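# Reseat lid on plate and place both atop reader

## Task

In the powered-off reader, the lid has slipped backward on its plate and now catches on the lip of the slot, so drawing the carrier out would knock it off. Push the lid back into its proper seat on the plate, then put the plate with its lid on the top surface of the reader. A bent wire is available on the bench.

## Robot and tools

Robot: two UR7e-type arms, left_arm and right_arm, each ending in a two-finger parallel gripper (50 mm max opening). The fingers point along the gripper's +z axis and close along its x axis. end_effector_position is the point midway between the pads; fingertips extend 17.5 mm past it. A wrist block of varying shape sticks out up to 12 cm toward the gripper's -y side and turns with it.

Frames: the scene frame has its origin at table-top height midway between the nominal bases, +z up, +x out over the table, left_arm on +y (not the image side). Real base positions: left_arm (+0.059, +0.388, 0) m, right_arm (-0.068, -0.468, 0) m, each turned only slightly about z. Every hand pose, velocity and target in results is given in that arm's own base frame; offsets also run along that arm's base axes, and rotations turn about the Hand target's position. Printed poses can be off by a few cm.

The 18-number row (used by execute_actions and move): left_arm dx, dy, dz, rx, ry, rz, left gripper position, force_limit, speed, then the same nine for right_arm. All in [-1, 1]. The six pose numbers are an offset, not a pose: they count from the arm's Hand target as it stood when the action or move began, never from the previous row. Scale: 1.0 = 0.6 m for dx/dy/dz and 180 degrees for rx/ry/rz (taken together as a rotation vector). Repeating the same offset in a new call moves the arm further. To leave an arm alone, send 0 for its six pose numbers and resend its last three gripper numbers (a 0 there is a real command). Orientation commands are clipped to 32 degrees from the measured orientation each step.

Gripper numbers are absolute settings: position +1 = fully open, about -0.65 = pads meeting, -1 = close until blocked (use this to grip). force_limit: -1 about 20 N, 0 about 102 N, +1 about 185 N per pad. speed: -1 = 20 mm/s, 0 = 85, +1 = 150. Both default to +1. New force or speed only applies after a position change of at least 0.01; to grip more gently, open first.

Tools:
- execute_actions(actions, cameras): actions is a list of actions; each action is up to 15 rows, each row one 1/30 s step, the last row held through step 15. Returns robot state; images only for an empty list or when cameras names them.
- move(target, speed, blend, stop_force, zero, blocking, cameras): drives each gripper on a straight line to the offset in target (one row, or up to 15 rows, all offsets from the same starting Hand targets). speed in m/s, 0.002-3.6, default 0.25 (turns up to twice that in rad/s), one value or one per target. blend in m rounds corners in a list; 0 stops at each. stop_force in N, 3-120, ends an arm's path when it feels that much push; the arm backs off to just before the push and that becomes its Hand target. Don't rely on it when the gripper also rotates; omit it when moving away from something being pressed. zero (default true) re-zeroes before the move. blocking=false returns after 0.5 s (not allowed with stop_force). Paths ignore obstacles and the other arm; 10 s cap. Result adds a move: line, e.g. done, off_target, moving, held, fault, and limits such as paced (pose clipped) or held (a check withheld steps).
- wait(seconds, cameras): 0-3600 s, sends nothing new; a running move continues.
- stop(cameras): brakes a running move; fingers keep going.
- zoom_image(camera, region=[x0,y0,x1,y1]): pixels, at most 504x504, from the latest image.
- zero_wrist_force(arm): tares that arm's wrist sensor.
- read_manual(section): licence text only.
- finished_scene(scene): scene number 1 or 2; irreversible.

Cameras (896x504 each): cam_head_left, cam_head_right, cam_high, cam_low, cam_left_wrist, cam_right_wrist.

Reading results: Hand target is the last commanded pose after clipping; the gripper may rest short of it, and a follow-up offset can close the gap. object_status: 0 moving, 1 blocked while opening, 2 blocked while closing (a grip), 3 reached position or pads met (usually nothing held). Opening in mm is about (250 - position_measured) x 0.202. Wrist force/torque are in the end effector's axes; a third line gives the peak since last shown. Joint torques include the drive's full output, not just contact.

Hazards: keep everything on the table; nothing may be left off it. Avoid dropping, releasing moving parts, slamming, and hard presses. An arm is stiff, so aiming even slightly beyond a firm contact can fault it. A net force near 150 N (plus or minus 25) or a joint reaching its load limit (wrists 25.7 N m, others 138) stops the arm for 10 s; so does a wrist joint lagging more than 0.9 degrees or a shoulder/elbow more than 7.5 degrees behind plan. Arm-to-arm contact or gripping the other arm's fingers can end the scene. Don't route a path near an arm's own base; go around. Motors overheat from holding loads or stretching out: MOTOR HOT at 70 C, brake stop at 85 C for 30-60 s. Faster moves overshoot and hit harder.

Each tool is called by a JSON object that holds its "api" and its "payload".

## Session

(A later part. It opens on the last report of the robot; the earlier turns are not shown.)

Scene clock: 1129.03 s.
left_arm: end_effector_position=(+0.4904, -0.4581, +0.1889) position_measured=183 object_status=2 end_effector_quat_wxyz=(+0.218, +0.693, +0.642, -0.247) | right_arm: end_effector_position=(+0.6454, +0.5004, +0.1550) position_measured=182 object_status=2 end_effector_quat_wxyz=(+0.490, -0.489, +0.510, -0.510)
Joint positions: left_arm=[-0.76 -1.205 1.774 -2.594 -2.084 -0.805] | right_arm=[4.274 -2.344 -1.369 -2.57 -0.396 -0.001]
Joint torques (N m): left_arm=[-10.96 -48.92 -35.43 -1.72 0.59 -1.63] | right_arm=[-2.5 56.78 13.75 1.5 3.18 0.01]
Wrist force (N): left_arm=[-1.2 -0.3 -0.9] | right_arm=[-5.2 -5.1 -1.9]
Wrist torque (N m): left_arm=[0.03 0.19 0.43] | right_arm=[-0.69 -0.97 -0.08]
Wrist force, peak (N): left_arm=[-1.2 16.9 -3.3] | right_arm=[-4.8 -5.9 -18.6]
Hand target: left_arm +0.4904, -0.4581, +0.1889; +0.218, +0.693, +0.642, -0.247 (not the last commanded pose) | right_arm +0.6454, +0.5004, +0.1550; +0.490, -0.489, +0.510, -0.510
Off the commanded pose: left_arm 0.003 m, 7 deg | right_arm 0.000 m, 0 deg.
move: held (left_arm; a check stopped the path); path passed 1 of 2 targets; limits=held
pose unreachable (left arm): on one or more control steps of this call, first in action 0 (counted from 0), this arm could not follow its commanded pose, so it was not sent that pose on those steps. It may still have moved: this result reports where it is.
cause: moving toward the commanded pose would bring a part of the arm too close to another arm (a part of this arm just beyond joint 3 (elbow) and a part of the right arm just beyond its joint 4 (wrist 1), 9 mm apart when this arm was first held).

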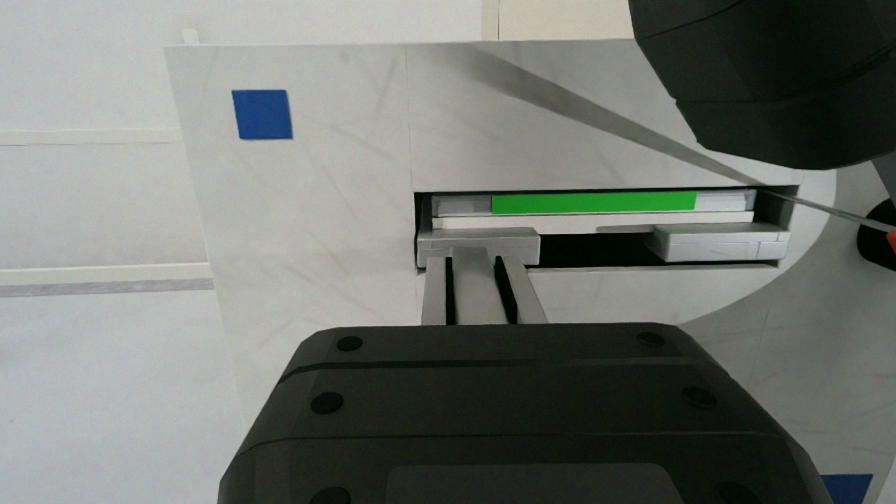

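{"api": "move", "payload": {"target": [[0,0,0,0,0,0,-1,-0.5,-0.5,0,0,0,0,0,0,1,-0.7,0],[0,0,0,0,0,0,-1,-0.5,-0.5,-0.1333,0.005,0,0,0,0,1,-0.7,0],[0,0,0,0,0,0,-1,-0.5,-0.5,-0.262,-0.006,-0.0767,0,0,0.0532,1,-0.7,0]], "speed": 0.2, "blend": [0,0.02,0], "cameras": ["cam_right_wrist"]}}

{"api": "zoom_image", "payload": {"camera": "cam_right_wrist", "region": [450, 40, 720, 160]}}

Scene clock: 1143.20 s.
left_arm: end_effector_position=(+0.4904, -0.4581, +0.1889) position_measured=183 object_status=2 end_effector_quat_wxyz=(+0.218, +0.693, +0.642, -0.247) | right_arm: end_effector_position=(+0.4883, +0.4968, +0.1090) position_measured=3 object_status=3 end_effector_quat_wxyz=(+0.530, -0.530, +0.468, -0.468)
Joint positions: left_arm=[-0.76 -1.205 1.774 -2.593 -2.084 -0.805] | right_arm=[4.51 -2.193 -1.816 -2.273 -0.327 0]
Joint torques (N m): left_arm=[-10.25 -48.5 -34.93 -1.66 0.35 -1.26] | right_arm=[8.35 50.17 7.49 2 -2.1 -2.64]
Wrist force (N): left_arm=[-1.1 -0.6 -0.8] | right_arm=[-1.1 -3.1 -0.3]
Wrist torque (N m): left_arm=[-0.02 0.17 0.44] | right_arm=[-0.70 0.29 0.12]
Wrist force, peak (N): left_arm=[-1.5 -0.4 -1.1] | right_arm=[-5.5 -5.4 -2.3]
Hand target: left_arm +0.4904, -0.4581, +0.1889; +0.218, +0.693, +0.642, -0.247 | right_arm +0.4882, +0.4968, +0.1090; +0.530, -0.530, +0.468, -0.468
Off the commanded pose: left_arm 0.000 m, 0 deg | right_arm 0.000 m, 0 deg.
move: done

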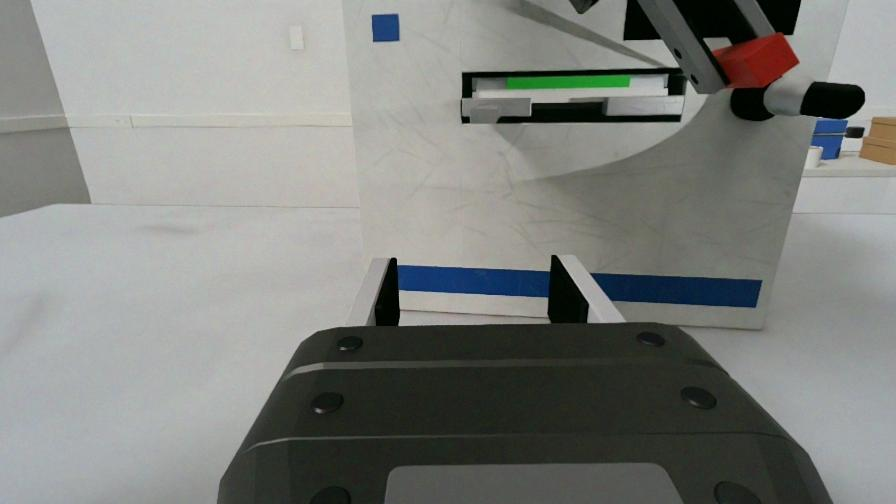

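Scaled by 1.867.

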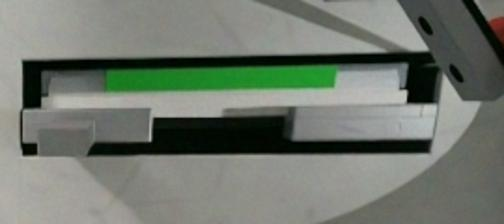

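{"api": "move", "payload": {"target": [0.0008,0.0078,-0.0055,-0.1213,0.0089,-0.0084,-1,-0.5,-0.5,-0.1333,0,0,0,0,0,1,-0.7,0], "speed": 0.1}}

{"api": "move", "payload": {"target": [-0.2318,0.0259,0,0,0,0,-1,-0.5,-0.5,0,0,0,0,0,0,1,-0.7,0], "speed": 0.06, "stop_force": 5, "cameras": ["cam_right_wrist"]}}

{"api": "zoom_image", "payload": {"camera": "cam_right_wrist", "region": [430, 40, 700, 160]}}

Scene clock: 1160.10 s.
left_arm: end_effector_position=(+0.4909, -0.4534, +0.1857) position_measured=183 object_status=2 end_effector_quat_wxyz=(+0.333, +0.644, +0.577, -0.376) | right_arm: end_effector_position=(+0.4083, +0.4968, +0.1090) position_measured=3 object_status=3 end_effector_quat_wxyz=(+0.530, -0.530, +0.468, -0.468)
Joint positions: left_arm=[-0.656 -1.06 1.879 -3.125 -2.411 -0.888] | right_arm=[4.674 -2.144 -1.913 -2.225 -0.164 -0.001]
Joint torques (N m): left_arm=[10.73 -30.99 -8.98 -4.4 -2.88 -1.53] | right_arm=[8.52 46.18 5.96 1.77 2.25 -2.66]
Wrist force (N): left_arm=[-1.6 0.1 -0.7] | right_arm=[-1.0 -3.0 0.5]
Wrist torque (N m): left_arm=[0.11 0.29 0.50] | right_arm=[-0.69 0.27 0.12]
Wrist force, peak (N): left_arm=[-1.8 -0.5 -0.9] | right_arm=[-0.8 -3.3 0.3]
Hand target: left_arm +0.4909, -0.4534, +0.1856; +0.333, +0.644, +0.577, -0.376 | right_arm +0.4083, +0.4968, +0.1090; +0.530, -0.530, +0.468, -0.468
Off the commanded pose: left_arm 0.000 m, 0 deg | right_arm 0.000 m, 0 deg.
move: done

Scene clock: 1163.53 s.
left_arm: end_effector_position=(+0.3518, -0.4379, +0.1856) position_measured=183 object_status=2 end_effector_quat_wxyz=(+0.333, +0.644, +0.577, -0.376) | right_arm: end_effector_position=(+0.4083, +0.4968, +0.1090) position_measured=3 object_status=3 end_effector_quat_wxyz=(+0.530, -0.530, +0.468, -0.468)
Joint positions: left_arm=[-0.828 -1.254 2.244 -3.415 -2.288 -1.057] | right_arm=[4.674 -2.144 -1.913 -2.225 -0.164 -0.002]
Joint torques (N m): left_arm=[-10.8 -39.16 -4.34 -4.77 0.47 -1.71] | right_arm=[7.59 46.52 6 1.82 2.25 -2.7]
Wrist force (N): left_arm=[-1.3 -0.3 -0.8] | right_arm=[-1.0 -2.8 0.3]
Wrist torque (N m): left_arm=[0.06 0.23 0.51] | right_arm=[-0.64 0.26 0.12]
Wrist force, peak (N): left_arm=[-1.7 -0.2 -0.5] | right_arm=[-1.2 -3.2 0.2]
Hand target: left_arm +0.3518, -0.4379, +0.1856; +0.333, +0.644, +0.577, -0.376 | right_arm +0.4083, +0.4968, +0.1090; +0.530, -0.530, +0.468, -0.468
Off the commanded pose: left_arm 0.000 m, 0 deg | right_arm 0.000 m, 0 deg.
move: done

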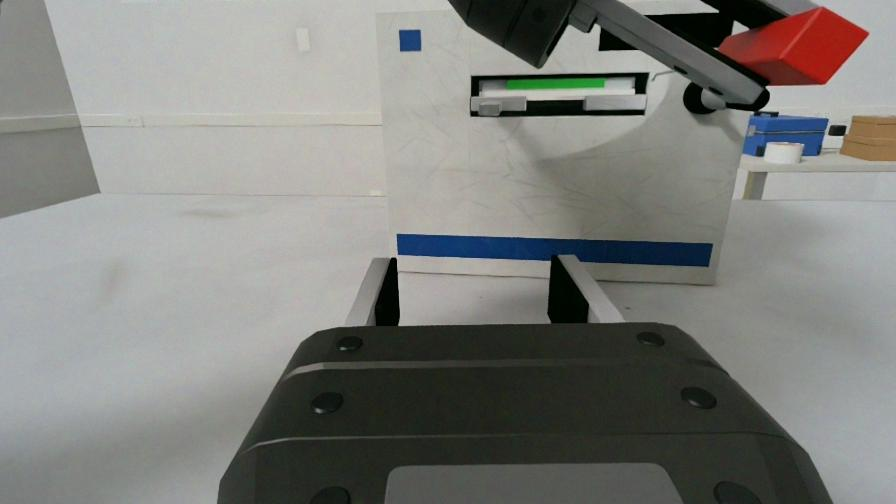

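Scaled by 1.867.

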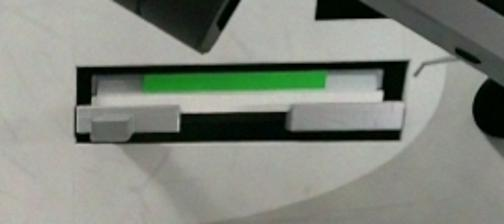

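{"api": "move", "payload": {"target": [[-0.02,0.06,0.133,0,0,0,-1,-0.5,-0.5,0,0,0,0,0,0,1,-0.7,0],[0.0437,0.3783,-0.1,0.3357,0.0006,0.0675,-1,-0.5,-0.5,0.2362,0.0128,0.0767,0,0,-0.0532,1,-0.7,0],[0.0437,0.3783,-0.2718,0.3357,0.0006,0.0675,-1,-0.5,-0.5,0.3862,0.0063,0.0767,0,0,-0.0532,1,-0.7,0]], "speed": [0.25,0.35,0.1], "blend": [0.02,0.01,0], "cameras": ["cam_right_wrist","cam_left_wrist","cam_high"]}}

Scene clock: 1187.10 s.
left_arm: end_effector_position=(+0.3780, -0.2109, +0.0322) position_measured=183 object_status=2 end_effector_quat_wxyz=(+0.000, +0.661, +0.750, +0.000) | right_arm: end_effector_position=(+0.6150, +0.5011, +0.1551) position_measured=3 object_status=3 end_effector_quat_wxyz=(+0.490, -0.489, +0.510, -0.511)
Joint positions: left_arm=[-0.822 -1.45 2.294 -2.416 -1.571 -0.947] | right_arm=[4.32 -2.309 -1.436 -2.535 -0.351 -0.003]
Joint torques (N m): left_arm=[9.86 -12.57 -6.58 -4.11 1.2 1.27] | right_arm=[7.99 58.12 10.98 2.3 2.28 -0.49]
Wrist force (N): left_arm=[-0.7 -0.7 -1.0] | right_arm=[-0.8 -2.8 0.1]
Wrist torque (N m): left_arm=[-0.11 0.09 0.27] | right_arm=[-0.66 0.23 -0.04]
Wrist force, peak (N): left_arm=[-2.6 -0.6 -1.6] | right_arm=[0.7 -2.9 4.3]
Hand target: left_arm +0.3780, -0.2109, +0.0322; +0.000, +0.661, +0.750, +0.000 (not the last commanded pose) | right_arm +0.6150, +0.5011, +0.1551; +0.490, -0.489, +0.510, -0.511 (not the last commanded pose)
Off the commanded pose: left_arm 0.010 m, 0 deg | right_arm 0.025 m, 0 deg.
move: held (right_arm; a check stopped the path), off_target (left_arm; braked when a check withheld steps of right_arm); path passed 2 of 3 targets; limits=held
pose unreachable (right arm): on one or more control steps of this call, first in action 0 (counted from 0), this arm could not follow its commanded pose, so it was not sent that pose on those steps. It may still have moved: this result reports where it is.
cause: moving toward the commanded pose would bring a part of the arm too close to another arm (a part of this arm just beyond joint 3 (elbow) and a part of the left arm just beyond its joint 3 (elbow), along the way the arms are being sent, or toward where that arm still pushes).
Images, in order (width x height): cam_high 896x504, cam_left_wrist 896x504, cam_right_wrist 896x504.

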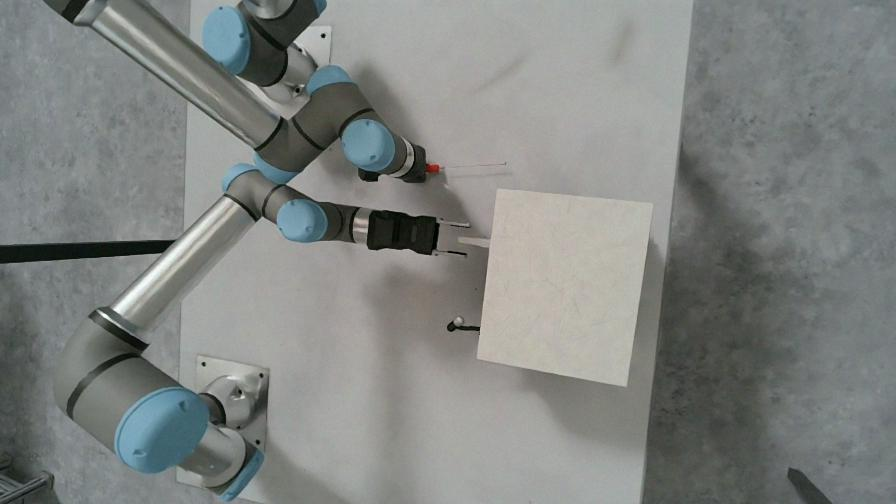

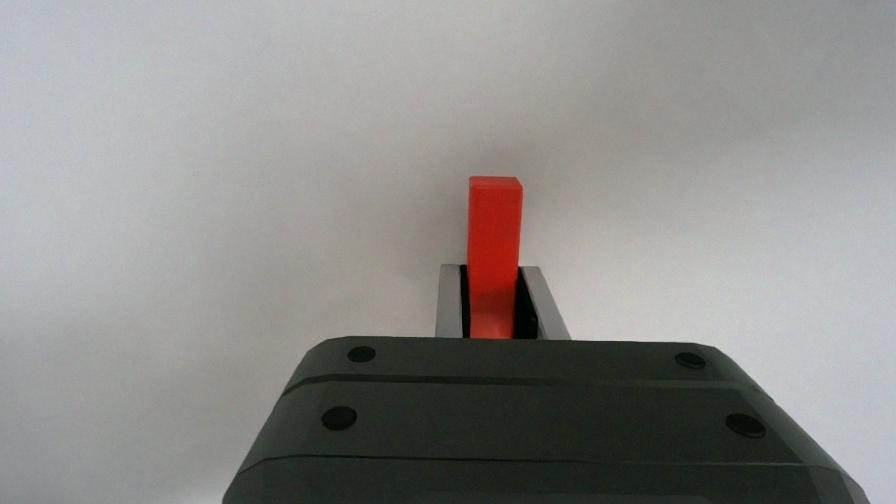

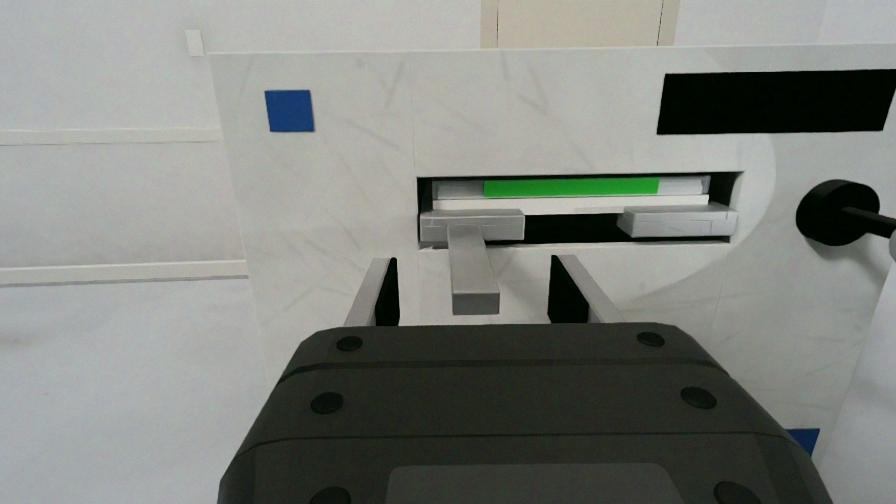

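{"api": "move", "payload": {"target": [[0,0,-0.0178,0,0,0,-1,-0.5,-0.5,0,0,0,0,0,0,1,-0.7,0],[0,0,-0.0178,0,0,0,1,-0.5,-0.5,0,0,0,0,0,0,1,-0.7,0],[0,0,0.2,0,0,0,1,-0.5,-0.5,0,0,0,0,0,0,1,-0.7,0],[-0.15,0.25,0.3,0,0,0,1,-0.5,-0.5,0,0,0,0,0,0,1,-0.7,0]], "speed": [0.05,0.1,0.15,0.3], "blend": [0,0,0.02,0], "cameras": ["cam_left_wrist","cam_high"]}}

Scene clock: 1222.37 s.
left_arm: end_effector_position=(+0.2881, -0.0609, +0.2121) position_measured=3 object_status=3 end_effector_quat_wxyz=(+0.000, +0.661, +0.750, +0.000) | right_arm: end_effector_position=(+0.6150, +0.5011, +0.1551) position_measured=3 object_status=3 end_effector_quat_wxyz=(+0.490, -0.489, +0.510, -0.511)
Joint positions: left_arm=[-0.678 -2.132 2.263 -1.702 -1.571 -0.803] | right_arm=[4.32 -2.309 -1.436 -2.535 -0.351 -0.003]
Joint torques (N m): left_arm=[10.53 -10.53 -38.45 -0.68 -0.98 1.39] | right_arm=[7.96 57.49 11.42 2.23 2.18 -2.24]
Wrist force (N): left_arm=[-0.4 -0.7 -0.8] | right_arm=[-0.6 -3.0 0.2]
Wrist torque (N m): left_arm=[-0.11 0.04 0.14] | right_arm=[-0.68 0.20 -0.05]
Wrist force, peak (N): left_arm=[-2.4 0.0 -1.6] | right_arm=[-0.8 -3.2 0.6]
Hand target: left_arm +0.2880, -0.0609, +0.2122; +0.000, +0.661, +0.750, +0.000 | right_arm +0.6150, +0.5011, +0.1551; +0.490, -0.489, +0.510, -0.511
Off the commanded pose: left_arm 0.000 m, 0 deg | right_arm 0.000 m, 0 deg.
move: done
Images, in order (width x height): cam_high 896x504, cam_left_wrist 896x504.

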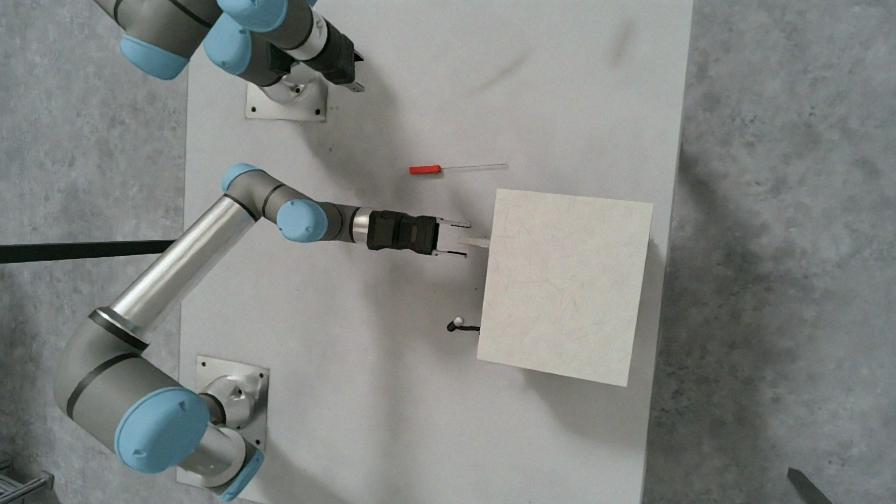

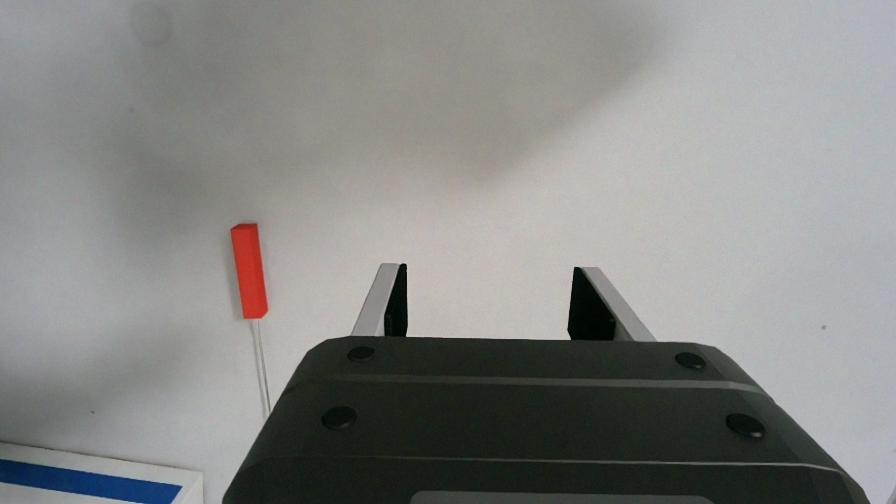

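{"api": "move", "payload": {"target": [[0,0,0,0,0,0,1,-0.5,-0.5,0.0383,-0.0012,0,0,0,0,1,-0.7,0],[0,0,0,0,0,0,1,-0.5,-0.5,0.0383,-0.0012,0,0,0,0,-1,-0.7,-0.8]], "speed": 0.1}}

{"api": "move", "payload": {"target": [0,0,0,0,0,0,1,-0.5,-0.5,-0.1,0.0043,0,0,0,0,-1,-0.7,-0.8], "speed": 0.06, "stop_force": 20, "cameras": ["cam_right_wrist"]}}

Scene clock: 1230.03 s.
left_arm: end_effector_position=(+0.2880, -0.0609, +0.2122) position_measured=3 object_status=3 end_effector_quat_wxyz=(+0.000, +0.661, +0.750, +0.000) | right_arm: end_effector_position=(+0.6380, +0.5005, +0.1551) position_measured=182 object_status=0 end_effector_quat_wxyz=(+0.490, -0.489, +0.510, -0.511)
Joint positions: left_arm=[-0.678 -2.132 2.263 -1.702 -1.571 -0.803] | right_arm=[4.285 -2.335 -1.387 -2.558 -0.386 -0.003]
Joint torques (N m): left_arm=[9.91 -11.43 -38.32 -1.09 -0.98 1.2] | right_arm=[-6.74 43.52 20.3 -0.27 4.74 2.46]
Wrist force (N): left_arm=[-0.7 -0.7 -0.9] | right_arm=[-7.7 -1.7 2.1]
Wrist torque (N m): left_arm=[-0.09 0.08 0.15] | right_arm=[-0.66 -0.85 -0.08]
Wrist force, peak (N): left_arm=[-0.5 -0.9 -1.4] | right_arm=[-8.7 -1.7 1.5]
Hand target: left_arm +0.2880, -0.0609, +0.2122; +0.000, +0.661, +0.750, +0.000 | right_arm +0.6380, +0.5004, +0.1551; +0.490, -0.489, +0.510, -0.511
Off the commanded pose: left_arm 0.000 m, 0 deg | right_arm 0.000 m, 0 deg.
move: done

Scene clock: 1232.13 s.
left_arm: end_effector_position=(+0.2880, -0.0609, +0.2122) position_measured=3 object_status=3 end_effector_quat_wxyz=(+0.000, +0.661, +0.750, +0.000) | right_arm: end_effector_position=(+0.5780, +0.5030, +0.1551) position_measured=182 object_status=2 end_effector_quat_wxyz=(+0.490, -0.489, +0.510, -0.511)
Joint positions: left_arm=[-0.678 -2.132 2.263 -1.702 -1.571 -0.803] | right_arm=[4.379 -2.271 -1.506 -2.502 -0.292 -0.004]
Joint torques (N m): left_arm=[9.36 -11.25 -37.46 -1.01 -0.99 1.31] | right_arm=[19.22 57.98 17.77 4.07 -2.44 -2.8]
Wrist force (N): left_arm=[-0.6 -0.8 -0.9] | right_arm=[19.8 0.7 3.0]
Wrist torque (N m): left_arm=[-0.11 0.07 0.15] | right_arm=[-0.53 -0.91 0.19]
Wrist force, peak (N): left_arm=[-0.7 -0.8 -1.2] | right_arm=[20.4 0.7 3.1]
Hand target: left_arm +0.2880, -0.0609, +0.2122; +0.000, +0.661, +0.750, +0.000 | right_arm +0.5780, +0.5030, +0.1551; +0.490, -0.489, +0.510, -0.511
Off the commanded pose: left_arm 0.000 m, 0 deg | right_arm 0.000 m, 0 deg.
move: done

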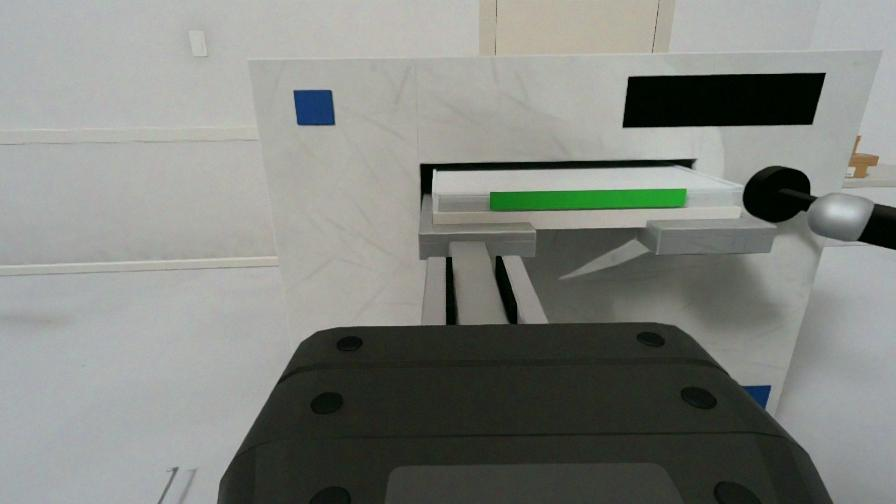

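{"api": "move", "payload": {"target": [0,0,0,0,0,0,1,-0.5,-0.5,-0.005,-0.002,0,0,0,0,-1,-0.7,-0.8], "speed": 0.06}}

{"api": "move", "payload": {"target": [0,0,0,0,0,0,1,-0.5,-0.5,-0.0867,0.0018,0,0,0,0,-1,-0.7,-0.8], "speed": 0.06, "stop_force": 20, "cameras": ["cam_right_wrist","cam_high"]}}

Scene clock: 1240.53 s.
left_arm: end_effector_position=(+0.2880, -0.0609, +0.2122) position_measured=3 object_status=3 end_effector_quat_wxyz=(+0.000, +0.661, +0.750, +0.000) | right_arm: end_effector_position=(+0.5750, +0.5019, +0.1551) position_measured=182 object_status=2 end_effector_quat_wxyz=(+0.490, -0.489, +0.510, -0.511)
Joint positions: left_arm=[-0.678 -2.132 2.263 -1.702 -1.571 -0.803] | right_arm=[4.383 -2.266 -1.515 -2.497 -0.288 -0.004]
Joint torques (N m): left_arm=[9.05 -11.7 -37.47 -0.96 -0.88 1.17] | right_arm=[3.4 60.33 9.54 1.65 6.08 0.25]
Wrist force (N): left_arm=[-0.6 -1.0 -0.9] | right_arm=[-10.0 5.9 2.9]
Wrist torque (N m): left_arm=[-0.15 0.06 0.15] | right_arm=[-0.48 -0.81 0.08]
Wrist force, peak (N): left_arm=[-0.6 -0.9 -1.2] | right_arm=[20.4 0.8 3.1]
Hand target: left_arm +0.2880, -0.0609, +0.2122; +0.000, +0.661, +0.750, +0.000 | right_arm +0.5750, +0.5018, +0.1551; +0.490, -0.489, +0.510, -0.511
Off the commanded pose: left_arm 0.000 m, 0 deg | right_arm 0.000 m, 0 deg.
move: done

Scene clock: 1242.47 s.
left_arm: end_effector_position=(+0.2880, -0.0609, +0.2122) position_measured=3 object_status=3 end_effector_quat_wxyz=(+0.000, +0.661, +0.750, +0.000) | right_arm: end_effector_position=(+0.5356, +0.5027, +0.1550) position_measured=182 object_status=2 end_effector_quat_wxyz=(+0.490, -0.489, +0.510, -0.510)
Joint positions: left_arm=[-0.678 -2.132 2.263 -1.702 -1.571 -0.803] | right_arm=[4.449 -2.23 -1.582 -2.467 -0.222 -0.003]
Joint torques (N m): left_arm=[9.22 -11.82 -37.33 -1.05 -1.02 1.23] | right_arm=[-15.01 36.28 18.91 -1.88 2.41 0.37]
Wrist force (N): left_arm=[-0.3 -0.9 -0.9] | right_arm=[-13.3 -3.9 -2.6]
Wrist torque (N m): left_arm=[-0.13 0.01 0.15] | right_arm=[-0.62 -0.79 -0.03]
Wrist force, peak (N): left_arm=[-0.6 -0.9 -1.2] | right_arm=[-24.1 12.6 69.7]
Hand target: left_arm +0.2880, -0.0609, +0.2122; +0.000, +0.661, +0.750, +0.000 | right_arm +0.5356, +0.5027, +0.1550; +0.490, -0.489, +0.510, -0.510 (not the last commanded pose)
Off the commanded pose: left_arm 0.000 m, 0 deg | right_arm 0.013 m, 0 deg.
move: contact (right_arm)
Images, in order (width x height): cam_high 896x504, cam_right_wrist 896x504.

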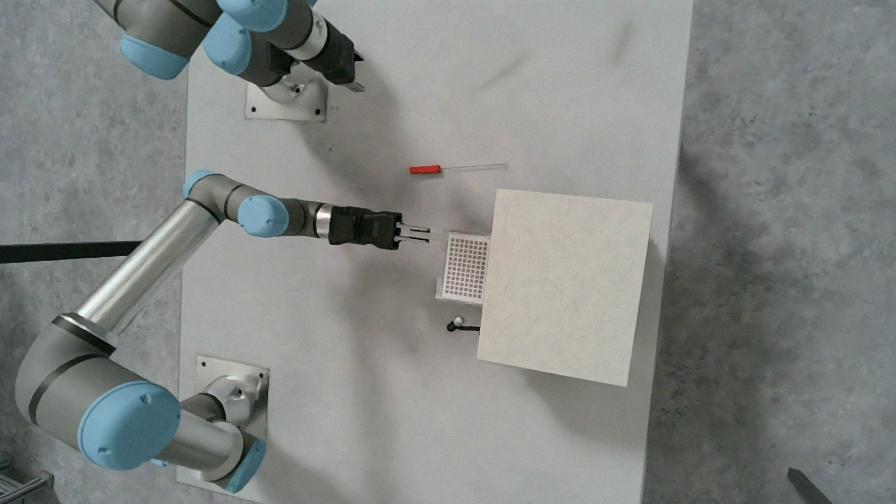

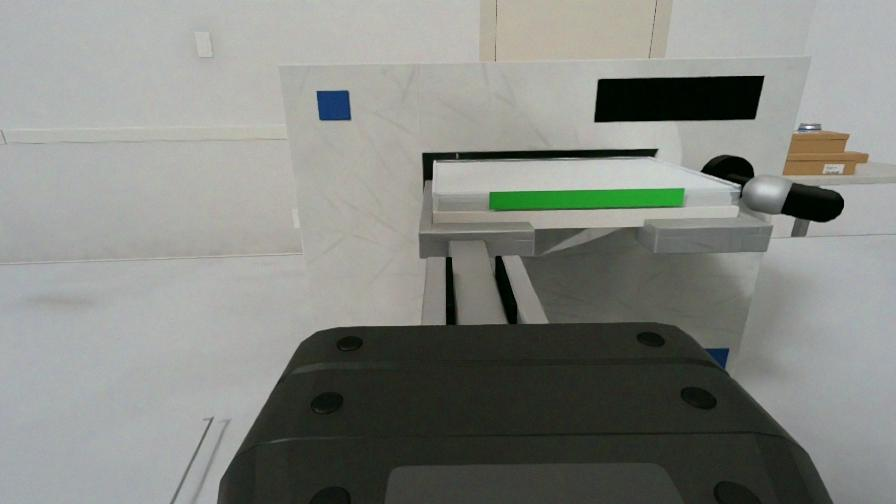

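{"api": "move", "payload": {"target": [[0,0,0,0,0,0,1,-0.5,-0.5,0,0,0,0,0,0,1,-0.7,0],[0,0,0,0,0,0,1,-0.5,-0.5,-0.125,0.005,0,0,0,0,1,-0.7,0],[0,0,0,0,0,0,1,-0.5,-0.5,-0.0922,-0.0842,0.0283,0.4996,-0.0205,0.005,1,-0.7,0]], "speed": [0.1,0.15,0.4], "blend": [0,0,0], "cameras": ["cam_right_wrist","cam_high"]}}

Scene clock: 1278.13 s.
left_arm: end_effector_position=(+0.2880, -0.0609, +0.2122) position_measured=3 object_status=3 end_effector_quat_wxyz=(+0.000, +0.661, +0.750, +0.000) | right_arm: end_effector_position=(+0.4802, +0.4522, +0.1721) position_measured=3 object_status=3 end_effector_quat_wxyz=(+0.711, +0.011, +0.703, -0.011)
Joint positions: left_arm=[-0.678 -2.132 2.263 -1.702 -1.571 -0.803] | right_arm=[4.528 -2.061 -1.837 -2.306 -0.152 1.492]
Joint torques (N m): left_arm=[8.6 -11.41 -37.23 -1.04 -0.89 1.28] | right_arm=[-7.34 30.02 22.21 -0.7 -2.36 2.41]
Wrist force (N): left_arm=[-0.4 -0.8 -0.9] | right_arm=[-1.5 -4.1 -1.4]
Wrist torque (N m): left_arm=[-0.11 0.03 0.15] | right_arm=[-0.77 0.54 -0.24]
Wrist force, peak (N): left_arm=[-0.5 -1.1 -1.1] | right_arm=[-13.5 -3.8 -3.3]
Hand target: left_arm +0.2880, -0.0609, +0.2122; +0.000, +0.661, +0.750, +0.000 | right_arm +0.4803, +0.4522, +0.1720; +0.710, +0.011, +0.704, -0.011
Off the commanded pose: left_arm 0.000 m, 0 deg | right_arm 0.000 m, 0 deg.
move: done
Images, in order (width x height): cam_high 896x504, cam_right_wrist 896x504.

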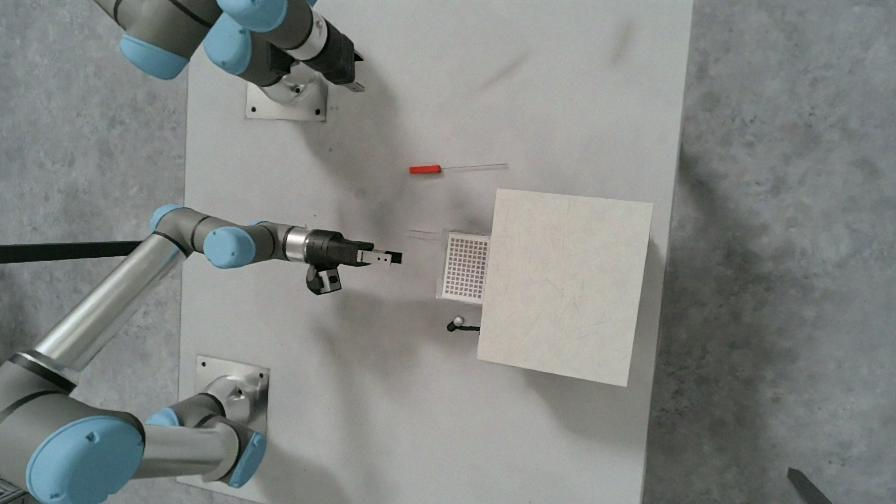

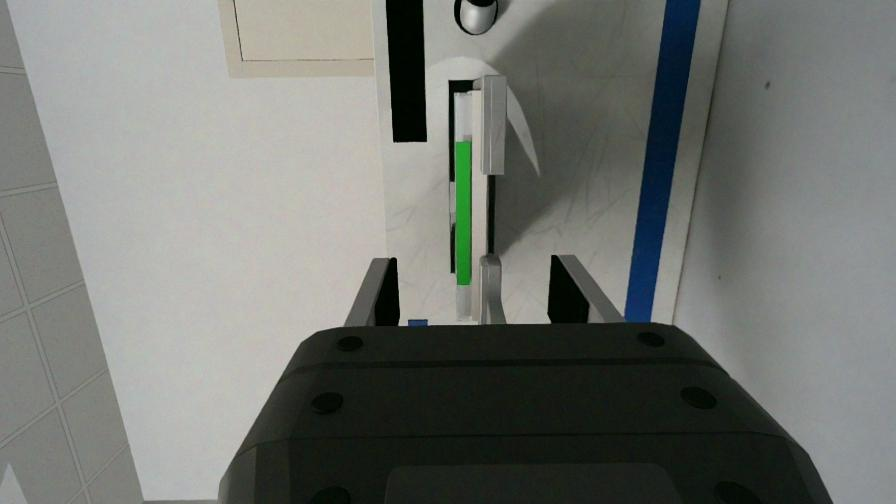

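{"api": "move", "payload": {"target": [[0,0,0,0,0,0,1,-0.5,-0.5,0.05,0.001,-0.0058,0,0,0,1,-0.7,0],[0,0,0,0,0,0,1,-0.5,-0.5,0.2025,-0.0021,-0.0058,0,0,0,1,-0.7,0]], "speed": 0.1, "stop_force": 10, "cameras": ["cam_right_wrist"]}}

Scene clock: 1300.90 s.
left_arm: end_effector_position=(+0.2880, -0.0609, +0.2122) position_measured=3 object_status=3 end_effector_quat_wxyz=(+0.000, +0.661, +0.750, +0.000) | right_arm: end_effector_position=(+0.6018, +0.4509, +0.1685) position_measured=3 object_status=3 end_effector_quat_wxyz=(+0.710, +0.011, +0.704, -0.011)
Joint positions: left_arm=[-0.678 -2.132 2.263 -1.702 -1.571 -0.803] | right_arm=[4.306 -2.19 -1.619 -2.448 -0.375 1.547]
Joint torques (N m): left_arm=[8.31 -11.45 -37.77 -1.04 -0.63 1.31] | right_arm=[-7.14 35.7 23.45 -0.42 -2.26 2.43]
Motor temperatures (°C): left_arm=[27 29 25 36 35 32] | right_arm=[27 25 35 39 39 31]
Wrist force (N): left_arm=[-0.4 -0.7 -0.8] | right_arm=[-1.3 -4.3 -1.0]
Wrist torque (N m): left_arm=[-0.09 0.03 0.15] | right_arm=[-0.83 0.52 -0.22]
Wrist force, peak (N): left_arm=[-0.6 -1.2 -1.0] | right_arm=[-1.6 -4.6 -1.4]
Hand target: left_arm +0.2880, -0.0609, +0.2122; +0.000, +0.661, +0.750, +0.000 | right_arm +0.6018, +0.4509, +0.1685; +0.710, +0.011, +0.704, -0.011
Off the commanded pose: left_arm 0.000 m, 0 deg | right_arm 0.000 m, 0 deg.
move: done

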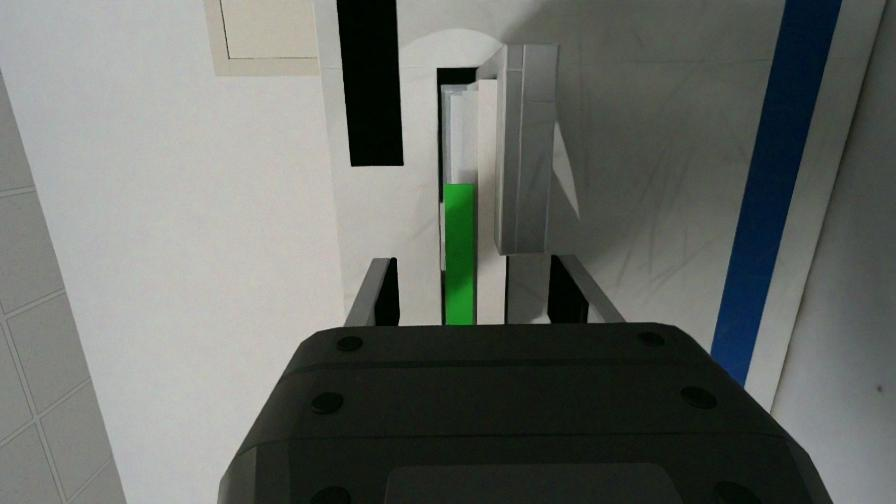

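{"api": "move", "payload": {"target": [0,0,0,0,0,0,1,-0.5,-0.5,0,0,0,0,0,0,-1,-0.75,-1], "cameras": ["cam_right_wrist"]}}

Scene clock: 1307.77 s.
left_arm: end_effector_position=(+0.2880, -0.0609, +0.2122) position_measured=3 object_status=3 end_effector_quat_wxyz=(+0.000, +0.661, +0.750, +0.000) | right_arm: end_effector_position=(+0.6018, +0.4510, +0.1687) position_measured=173 object_status=0 end_effector_quat_wxyz=(+0.710, +0.011, +0.704, -0.011)
Joint positions: left_arm=[-0.678 -2.132 2.263 -1.702 -1.571 -0.803] | right_arm=[4.306 -2.19 -1.619 -2.448 -0.375 1.547]
Joint torques (N m): left_arm=[7.77 -11.24 -37.78 -1.06 -0.72 1.17] | right_arm=[-3.99 27.81 1.44 -1.53 -2.18 2.19]
Wrist force (N): left_arm=[-0.5 -0.9 -0.9] | right_arm=[-36.2 -9.1 -2.6]
Wrist torque (N m): left_arm=[-0.12 0.04 0.15] | right_arm=[-0.89 0.55 -0.20]
Wrist force, peak (N): left_arm=[-0.5 -1.1 -1.1] | right_arm=[-36.5 -9.1 -2.6]
Hand target: left_arm +0.2880, -0.0609, +0.2122; +0.000, +0.661, +0.750, +0.000 | right_arm +0.6018, +0.4509, +0.1685; +0.710, +0.011, +0.704, -0.011
Off the commanded pose: left_arm 0.000 m, 0 deg | right_arm 0.000 m, 0 deg.
move: done

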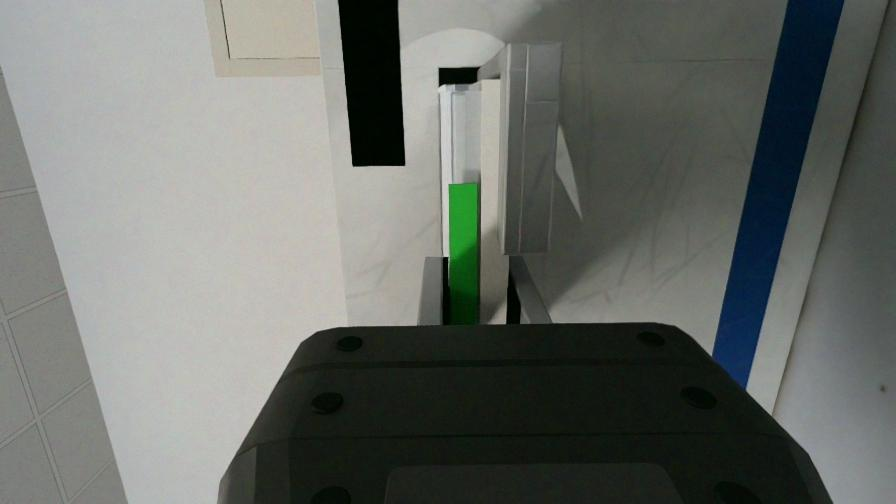

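{"api": "move", "payload": {"target": [0,0,0,0,0,0,1,-0.5,-0.5,0,0,0.0025,0,0,0,-1,-0.75,-1], "speed": 0.02}}

Scene clock: 1312.33 s.
left_arm: end_effector_position=(+0.2880, -0.0609, +0.2122) position_measured=3 object_status=3 end_effector_quat_wxyz=(+0.000, +0.661, +0.750, +0.000) | right_arm: end_effector_position=(+0.6017, +0.4509, +0.1699) position_measured=173 object_status=2 end_effector_quat_wxyz=(+0.710, +0.011, +0.704, -0.011)
Joint positions: left_arm=[-0.678 -2.132 2.263 -1.702 -1.571 -0.803] | right_arm=[4.306 -2.188 -1.618 -2.452 -0.375 1.547]
Joint torques (N m): left_arm=[7.89 -10.65 -37.87 -1 -0.78 1.13] | right_arm=[7.03 52.51 22.64 -0.42 -0.5 -1]
Wrist force (N): left_arm=[-0.5 -0.9 -1.1] | right_arm=[-2.2 -4.7 -1.1]
Wrist torque (N m): left_arm=[-0.13 0.05 0.15] | right_arm=[-0.81 0.46 -0.16]
Wrist force, peak (N): left_arm=[-0.7 -1.1 -1.0] | right_arm=[-39.8 -6.9 -1.6]
Hand target: left_arm +0.2880, -0.0609, +0.2122; +0.000, +0.661, +0.750, +0.000 | right_arm +0.6018, +0.4509, +0.1700; +0.710, +0.011, +0.704, -0.011
Off the commanded pose: left_arm 0.000 m, 0 deg | right_arm 0.000 m, 0 deg.
move: done

{"api": "move", "payload": {"target": [0,0,0,0,0,0,1,-0.5,-0.5,0,0,0.0333,0,0,0,-1,-0.75,-1], "speed": 0.04, "cameras": ["cam_right_wrist","cam_high"]}}

Scene clock: 1315.50 s.
left_arm: end_effector_position=(+0.2880, -0.0609, +0.2122) position_measured=3 object_status=3 end_effector_quat_wxyz=(+0.000, +0.661, +0.750, +0.000) | right_arm: end_effector_position=(+0.6018, +0.4509, +0.1899) position_measured=173 object_status=2 end_effector_quat_wxyz=(+0.710, +0.011, +0.704, -0.011)
Joint positions: left_arm=[-0.678 -2.132 2.263 -1.702 -1.571 -0.803] | right_arm=[4.306 -2.16 -1.604 -2.493 -0.375 1.547]
Joint torques (N m): left_arm=[7.43 -10.81 -37.45 -1.05 -0.78 0.98] | right_arm=[-3.14 52.23 23.75 -0.19 0.38 2.45]
Wrist force (N): left_arm=[-0.7 -0.8 -0.9] | right_arm=[-0.6 -4.5 -1.8]
Wrist torque (N m): left_arm=[-0.11 0.07 0.15] | right_arm=[-0.85 0.52 -0.19]
Wrist force, peak (N): left_arm=[-0.7 -1.0 -1.0] | right_arm=[-1.4 -5.1 -2.2]
Hand target: left_arm +0.2880, -0.0609, +0.2122; +0.000, +0.661, +0.750, +0.000 | right_arm +0.6018, +0.4509, +0.1900; +0.710, +0.011, +0.704, -0.011
Off the commanded pose: left_arm 0.000 m, 0 deg | right_arm 0.000 m, 0 deg.
move: done
Images, in order (width x height): cam_high 896x504, cam_right_wrist 896x504.

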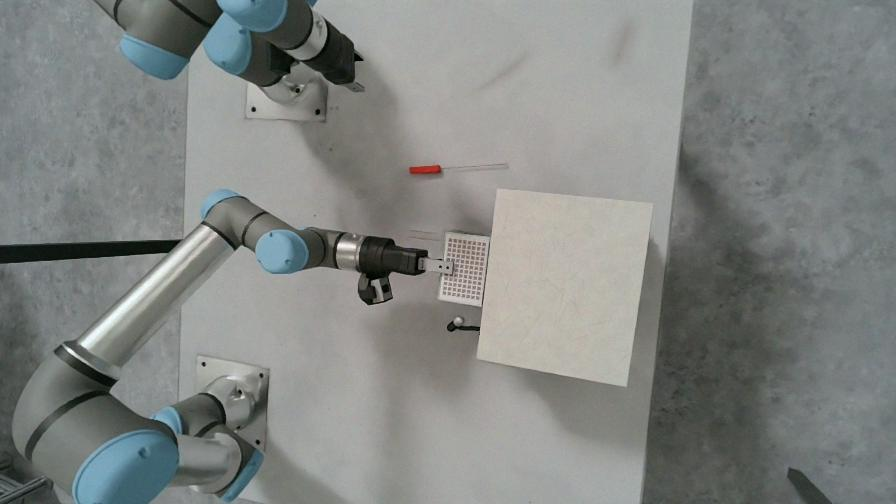

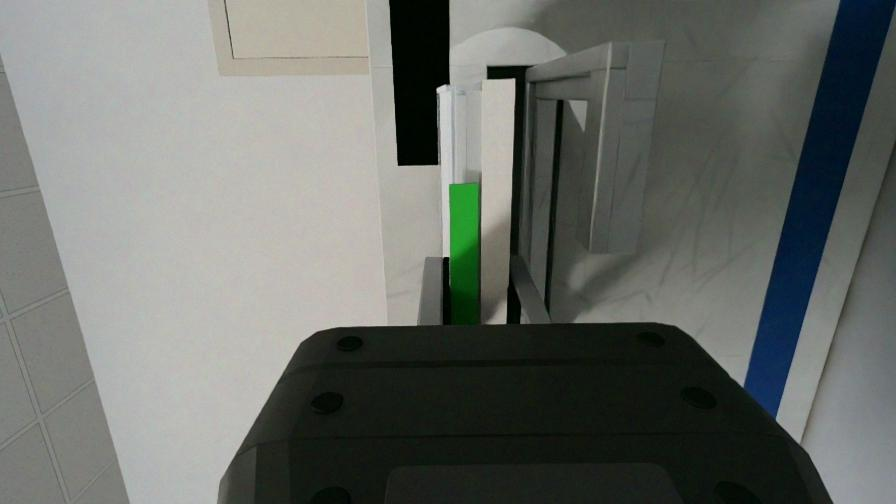

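{"api": "move", "payload": {"target": [[0,0,0,0,0,0,1,-0.5,-0.5,0,0,0.1083,0,0,0,-1,-0.75,-1],[0,0,0,0,0,0,1,-0.5,-0.5,0.1125,-0.003,0.1083,0,0,0,-1,-0.75,-1]], "speed": [0.12,0.08], "blend": [0.003,0], "cameras": ["cam_right_wrist","cam_high","cam_low"]}}

Scene clock: 1333.87 s.
left_arm: end_effector_position=(+0.2880, -0.0609, +0.2122) position_measured=3 object_status=3 end_effector_quat_wxyz=(+0.000, +0.661, +0.750, +0.000) | right_arm: end_effector_position=(+0.6692, +0.4491, +0.2550) position_measured=173 object_status=2 end_effector_quat_wxyz=(+0.710, +0.011, +0.704, -0.011)
Joint positions: left_arm=[-0.678 -2.132 2.263 -1.702 -1.571 -0.803] | right_arm=[4.2 -2.171 -1.394 -2.698 -0.481 1.553]
Joint torques (N m): left_arm=[6.95 -11.31 -36.9 -1.08 -0.62 1.15] | right_arm=[-6.82 39.02 27.43 -0.11 -2.18 2.52]
Wrist force (N): left_arm=[-0.6 -0.7 -1.1] | right_arm=[-0.4 -4.5 -2.1]
Wrist torque (N m): left_arm=[-0.10 0.06 0.15] | right_arm=[-0.84 0.48 -0.23]
Wrist force, peak (N): left_arm=[-0.7 -0.8 -1.2] | right_arm=[-1.5 -4.7 -2.5]
Hand target: left_arm +0.2880, -0.0609, +0.2122; +0.000, +0.661, +0.750, +0.000 | right_arm +0.6693, +0.4491, +0.2550; +0.710, +0.011, +0.704, -0.011
Off the commanded pose: left_arm 0.000 m, 0 deg | right_arm 0.000 m, 0 deg.
move: done
Images, in order (width x height): cam_high 896x504, cam_low 896x504, cam_right_wrist 896x504.

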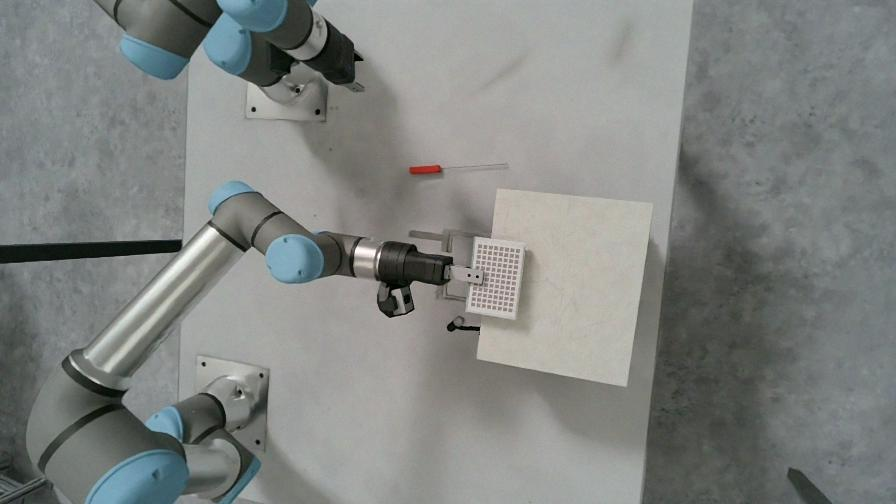

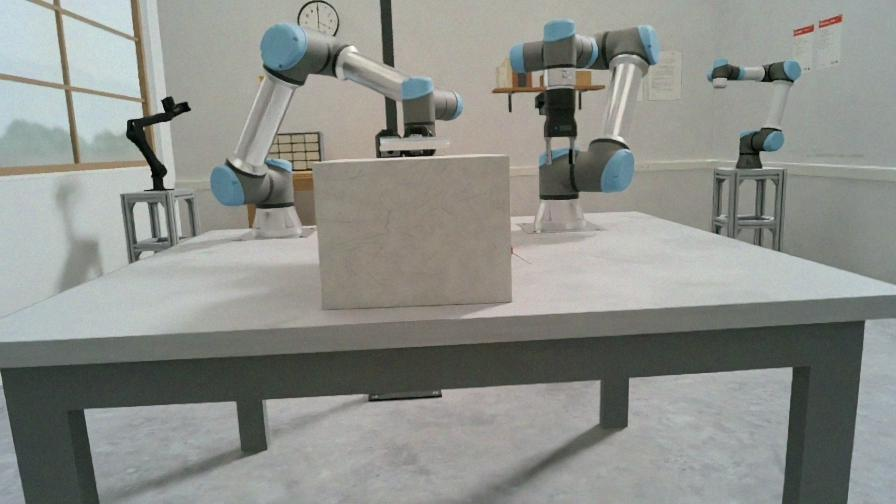

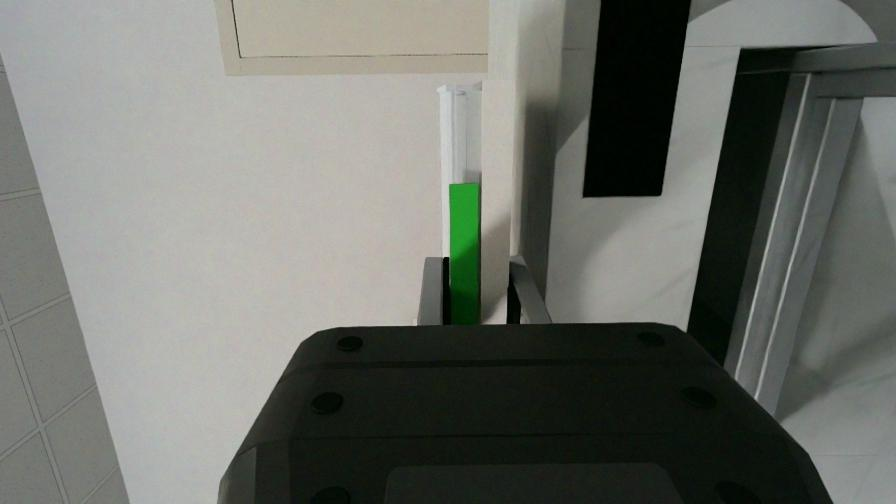

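{"api": "move", "payload": {"target": [0,0,0,0,0,0,1,-0.5,-0.5,0,0,-0.035,0,0,0,-1,-0.75,-1], "speed": 0.02, "stop_force": 4, "cameras": ["cam_right_wrist","cam_low"]}}

{"api": "zoom_image", "payload": {"camera": "cam_low", "region": [340, 100, 500, 200]}}

Scene clock: 1355.73 s.
left_arm: end_effector_position=(+0.2880, -0.0609, +0.2122) position_measured=3 object_status=3 end_effector_quat_wxyz=(+0.000, +0.661, +0.750, +0.000) | right_arm: end_effector_position=(+0.6693, +0.4491, +0.2474) position_measured=173 object_status=2 end_effector_quat_wxyz=(+0.710, +0.011, +0.704, -0.011)
Joint positions: left_arm=[-0.678 -2.132 2.263 -1.702 -1.571 -0.803] | right_arm=[4.2 -2.179 -1.402 -2.683 -0.481 1.553]
Joint torques (N m): left_arm=[5.84 -10.9 -37.44 -1.08 -0.6 1.18] | right_arm=[-6.05 55.82 26.27 0.55 -1.37 0.92]
Wrist force (N): left_arm=[-0.3 -0.9 -1.1] | right_arm=[-0.4 -3.6 -2.0]
Wrist torque (N m): left_arm=[-0.13 0.02 0.15] | right_arm=[-0.69 0.48 -0.22]
Wrist force, peak (N): left_arm=[-0.6 -0.9 -1.2] | right_arm=[-19.5 -6.1 -4.2]
Hand target: left_arm +0.2880, -0.0609, +0.2122; +0.000, +0.661, +0.750, +0.000 | right_arm +0.6693, +0.4491, +0.2474; +0.710, +0.011, +0.704, -0.011 (not the last commanded pose)
Off the commanded pose: left_arm 0.000 m, 0 deg | right_arm 0.013 m, 0 deg.
move: contact (right_arm)
Images, in order (width x height): cam_low 896x504, cam_right_wrist 896x504.

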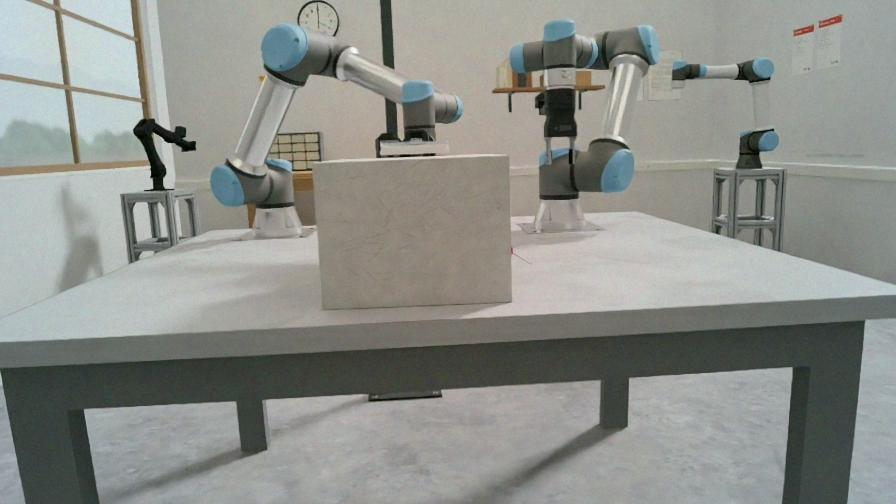

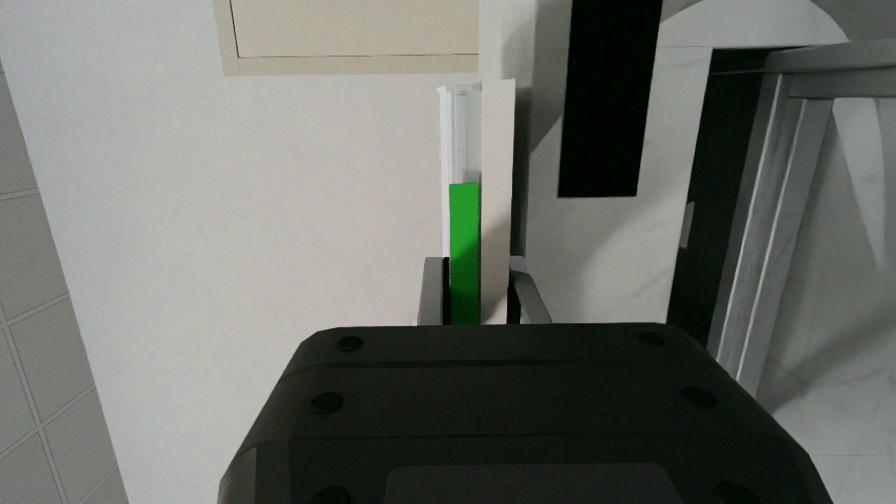

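Scaled by 3.150.

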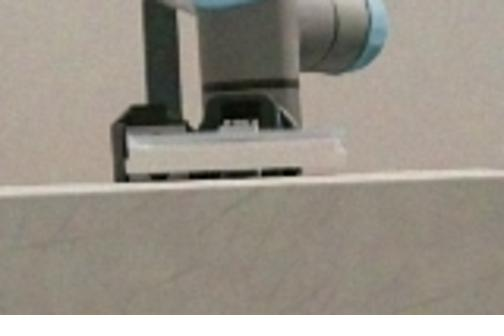

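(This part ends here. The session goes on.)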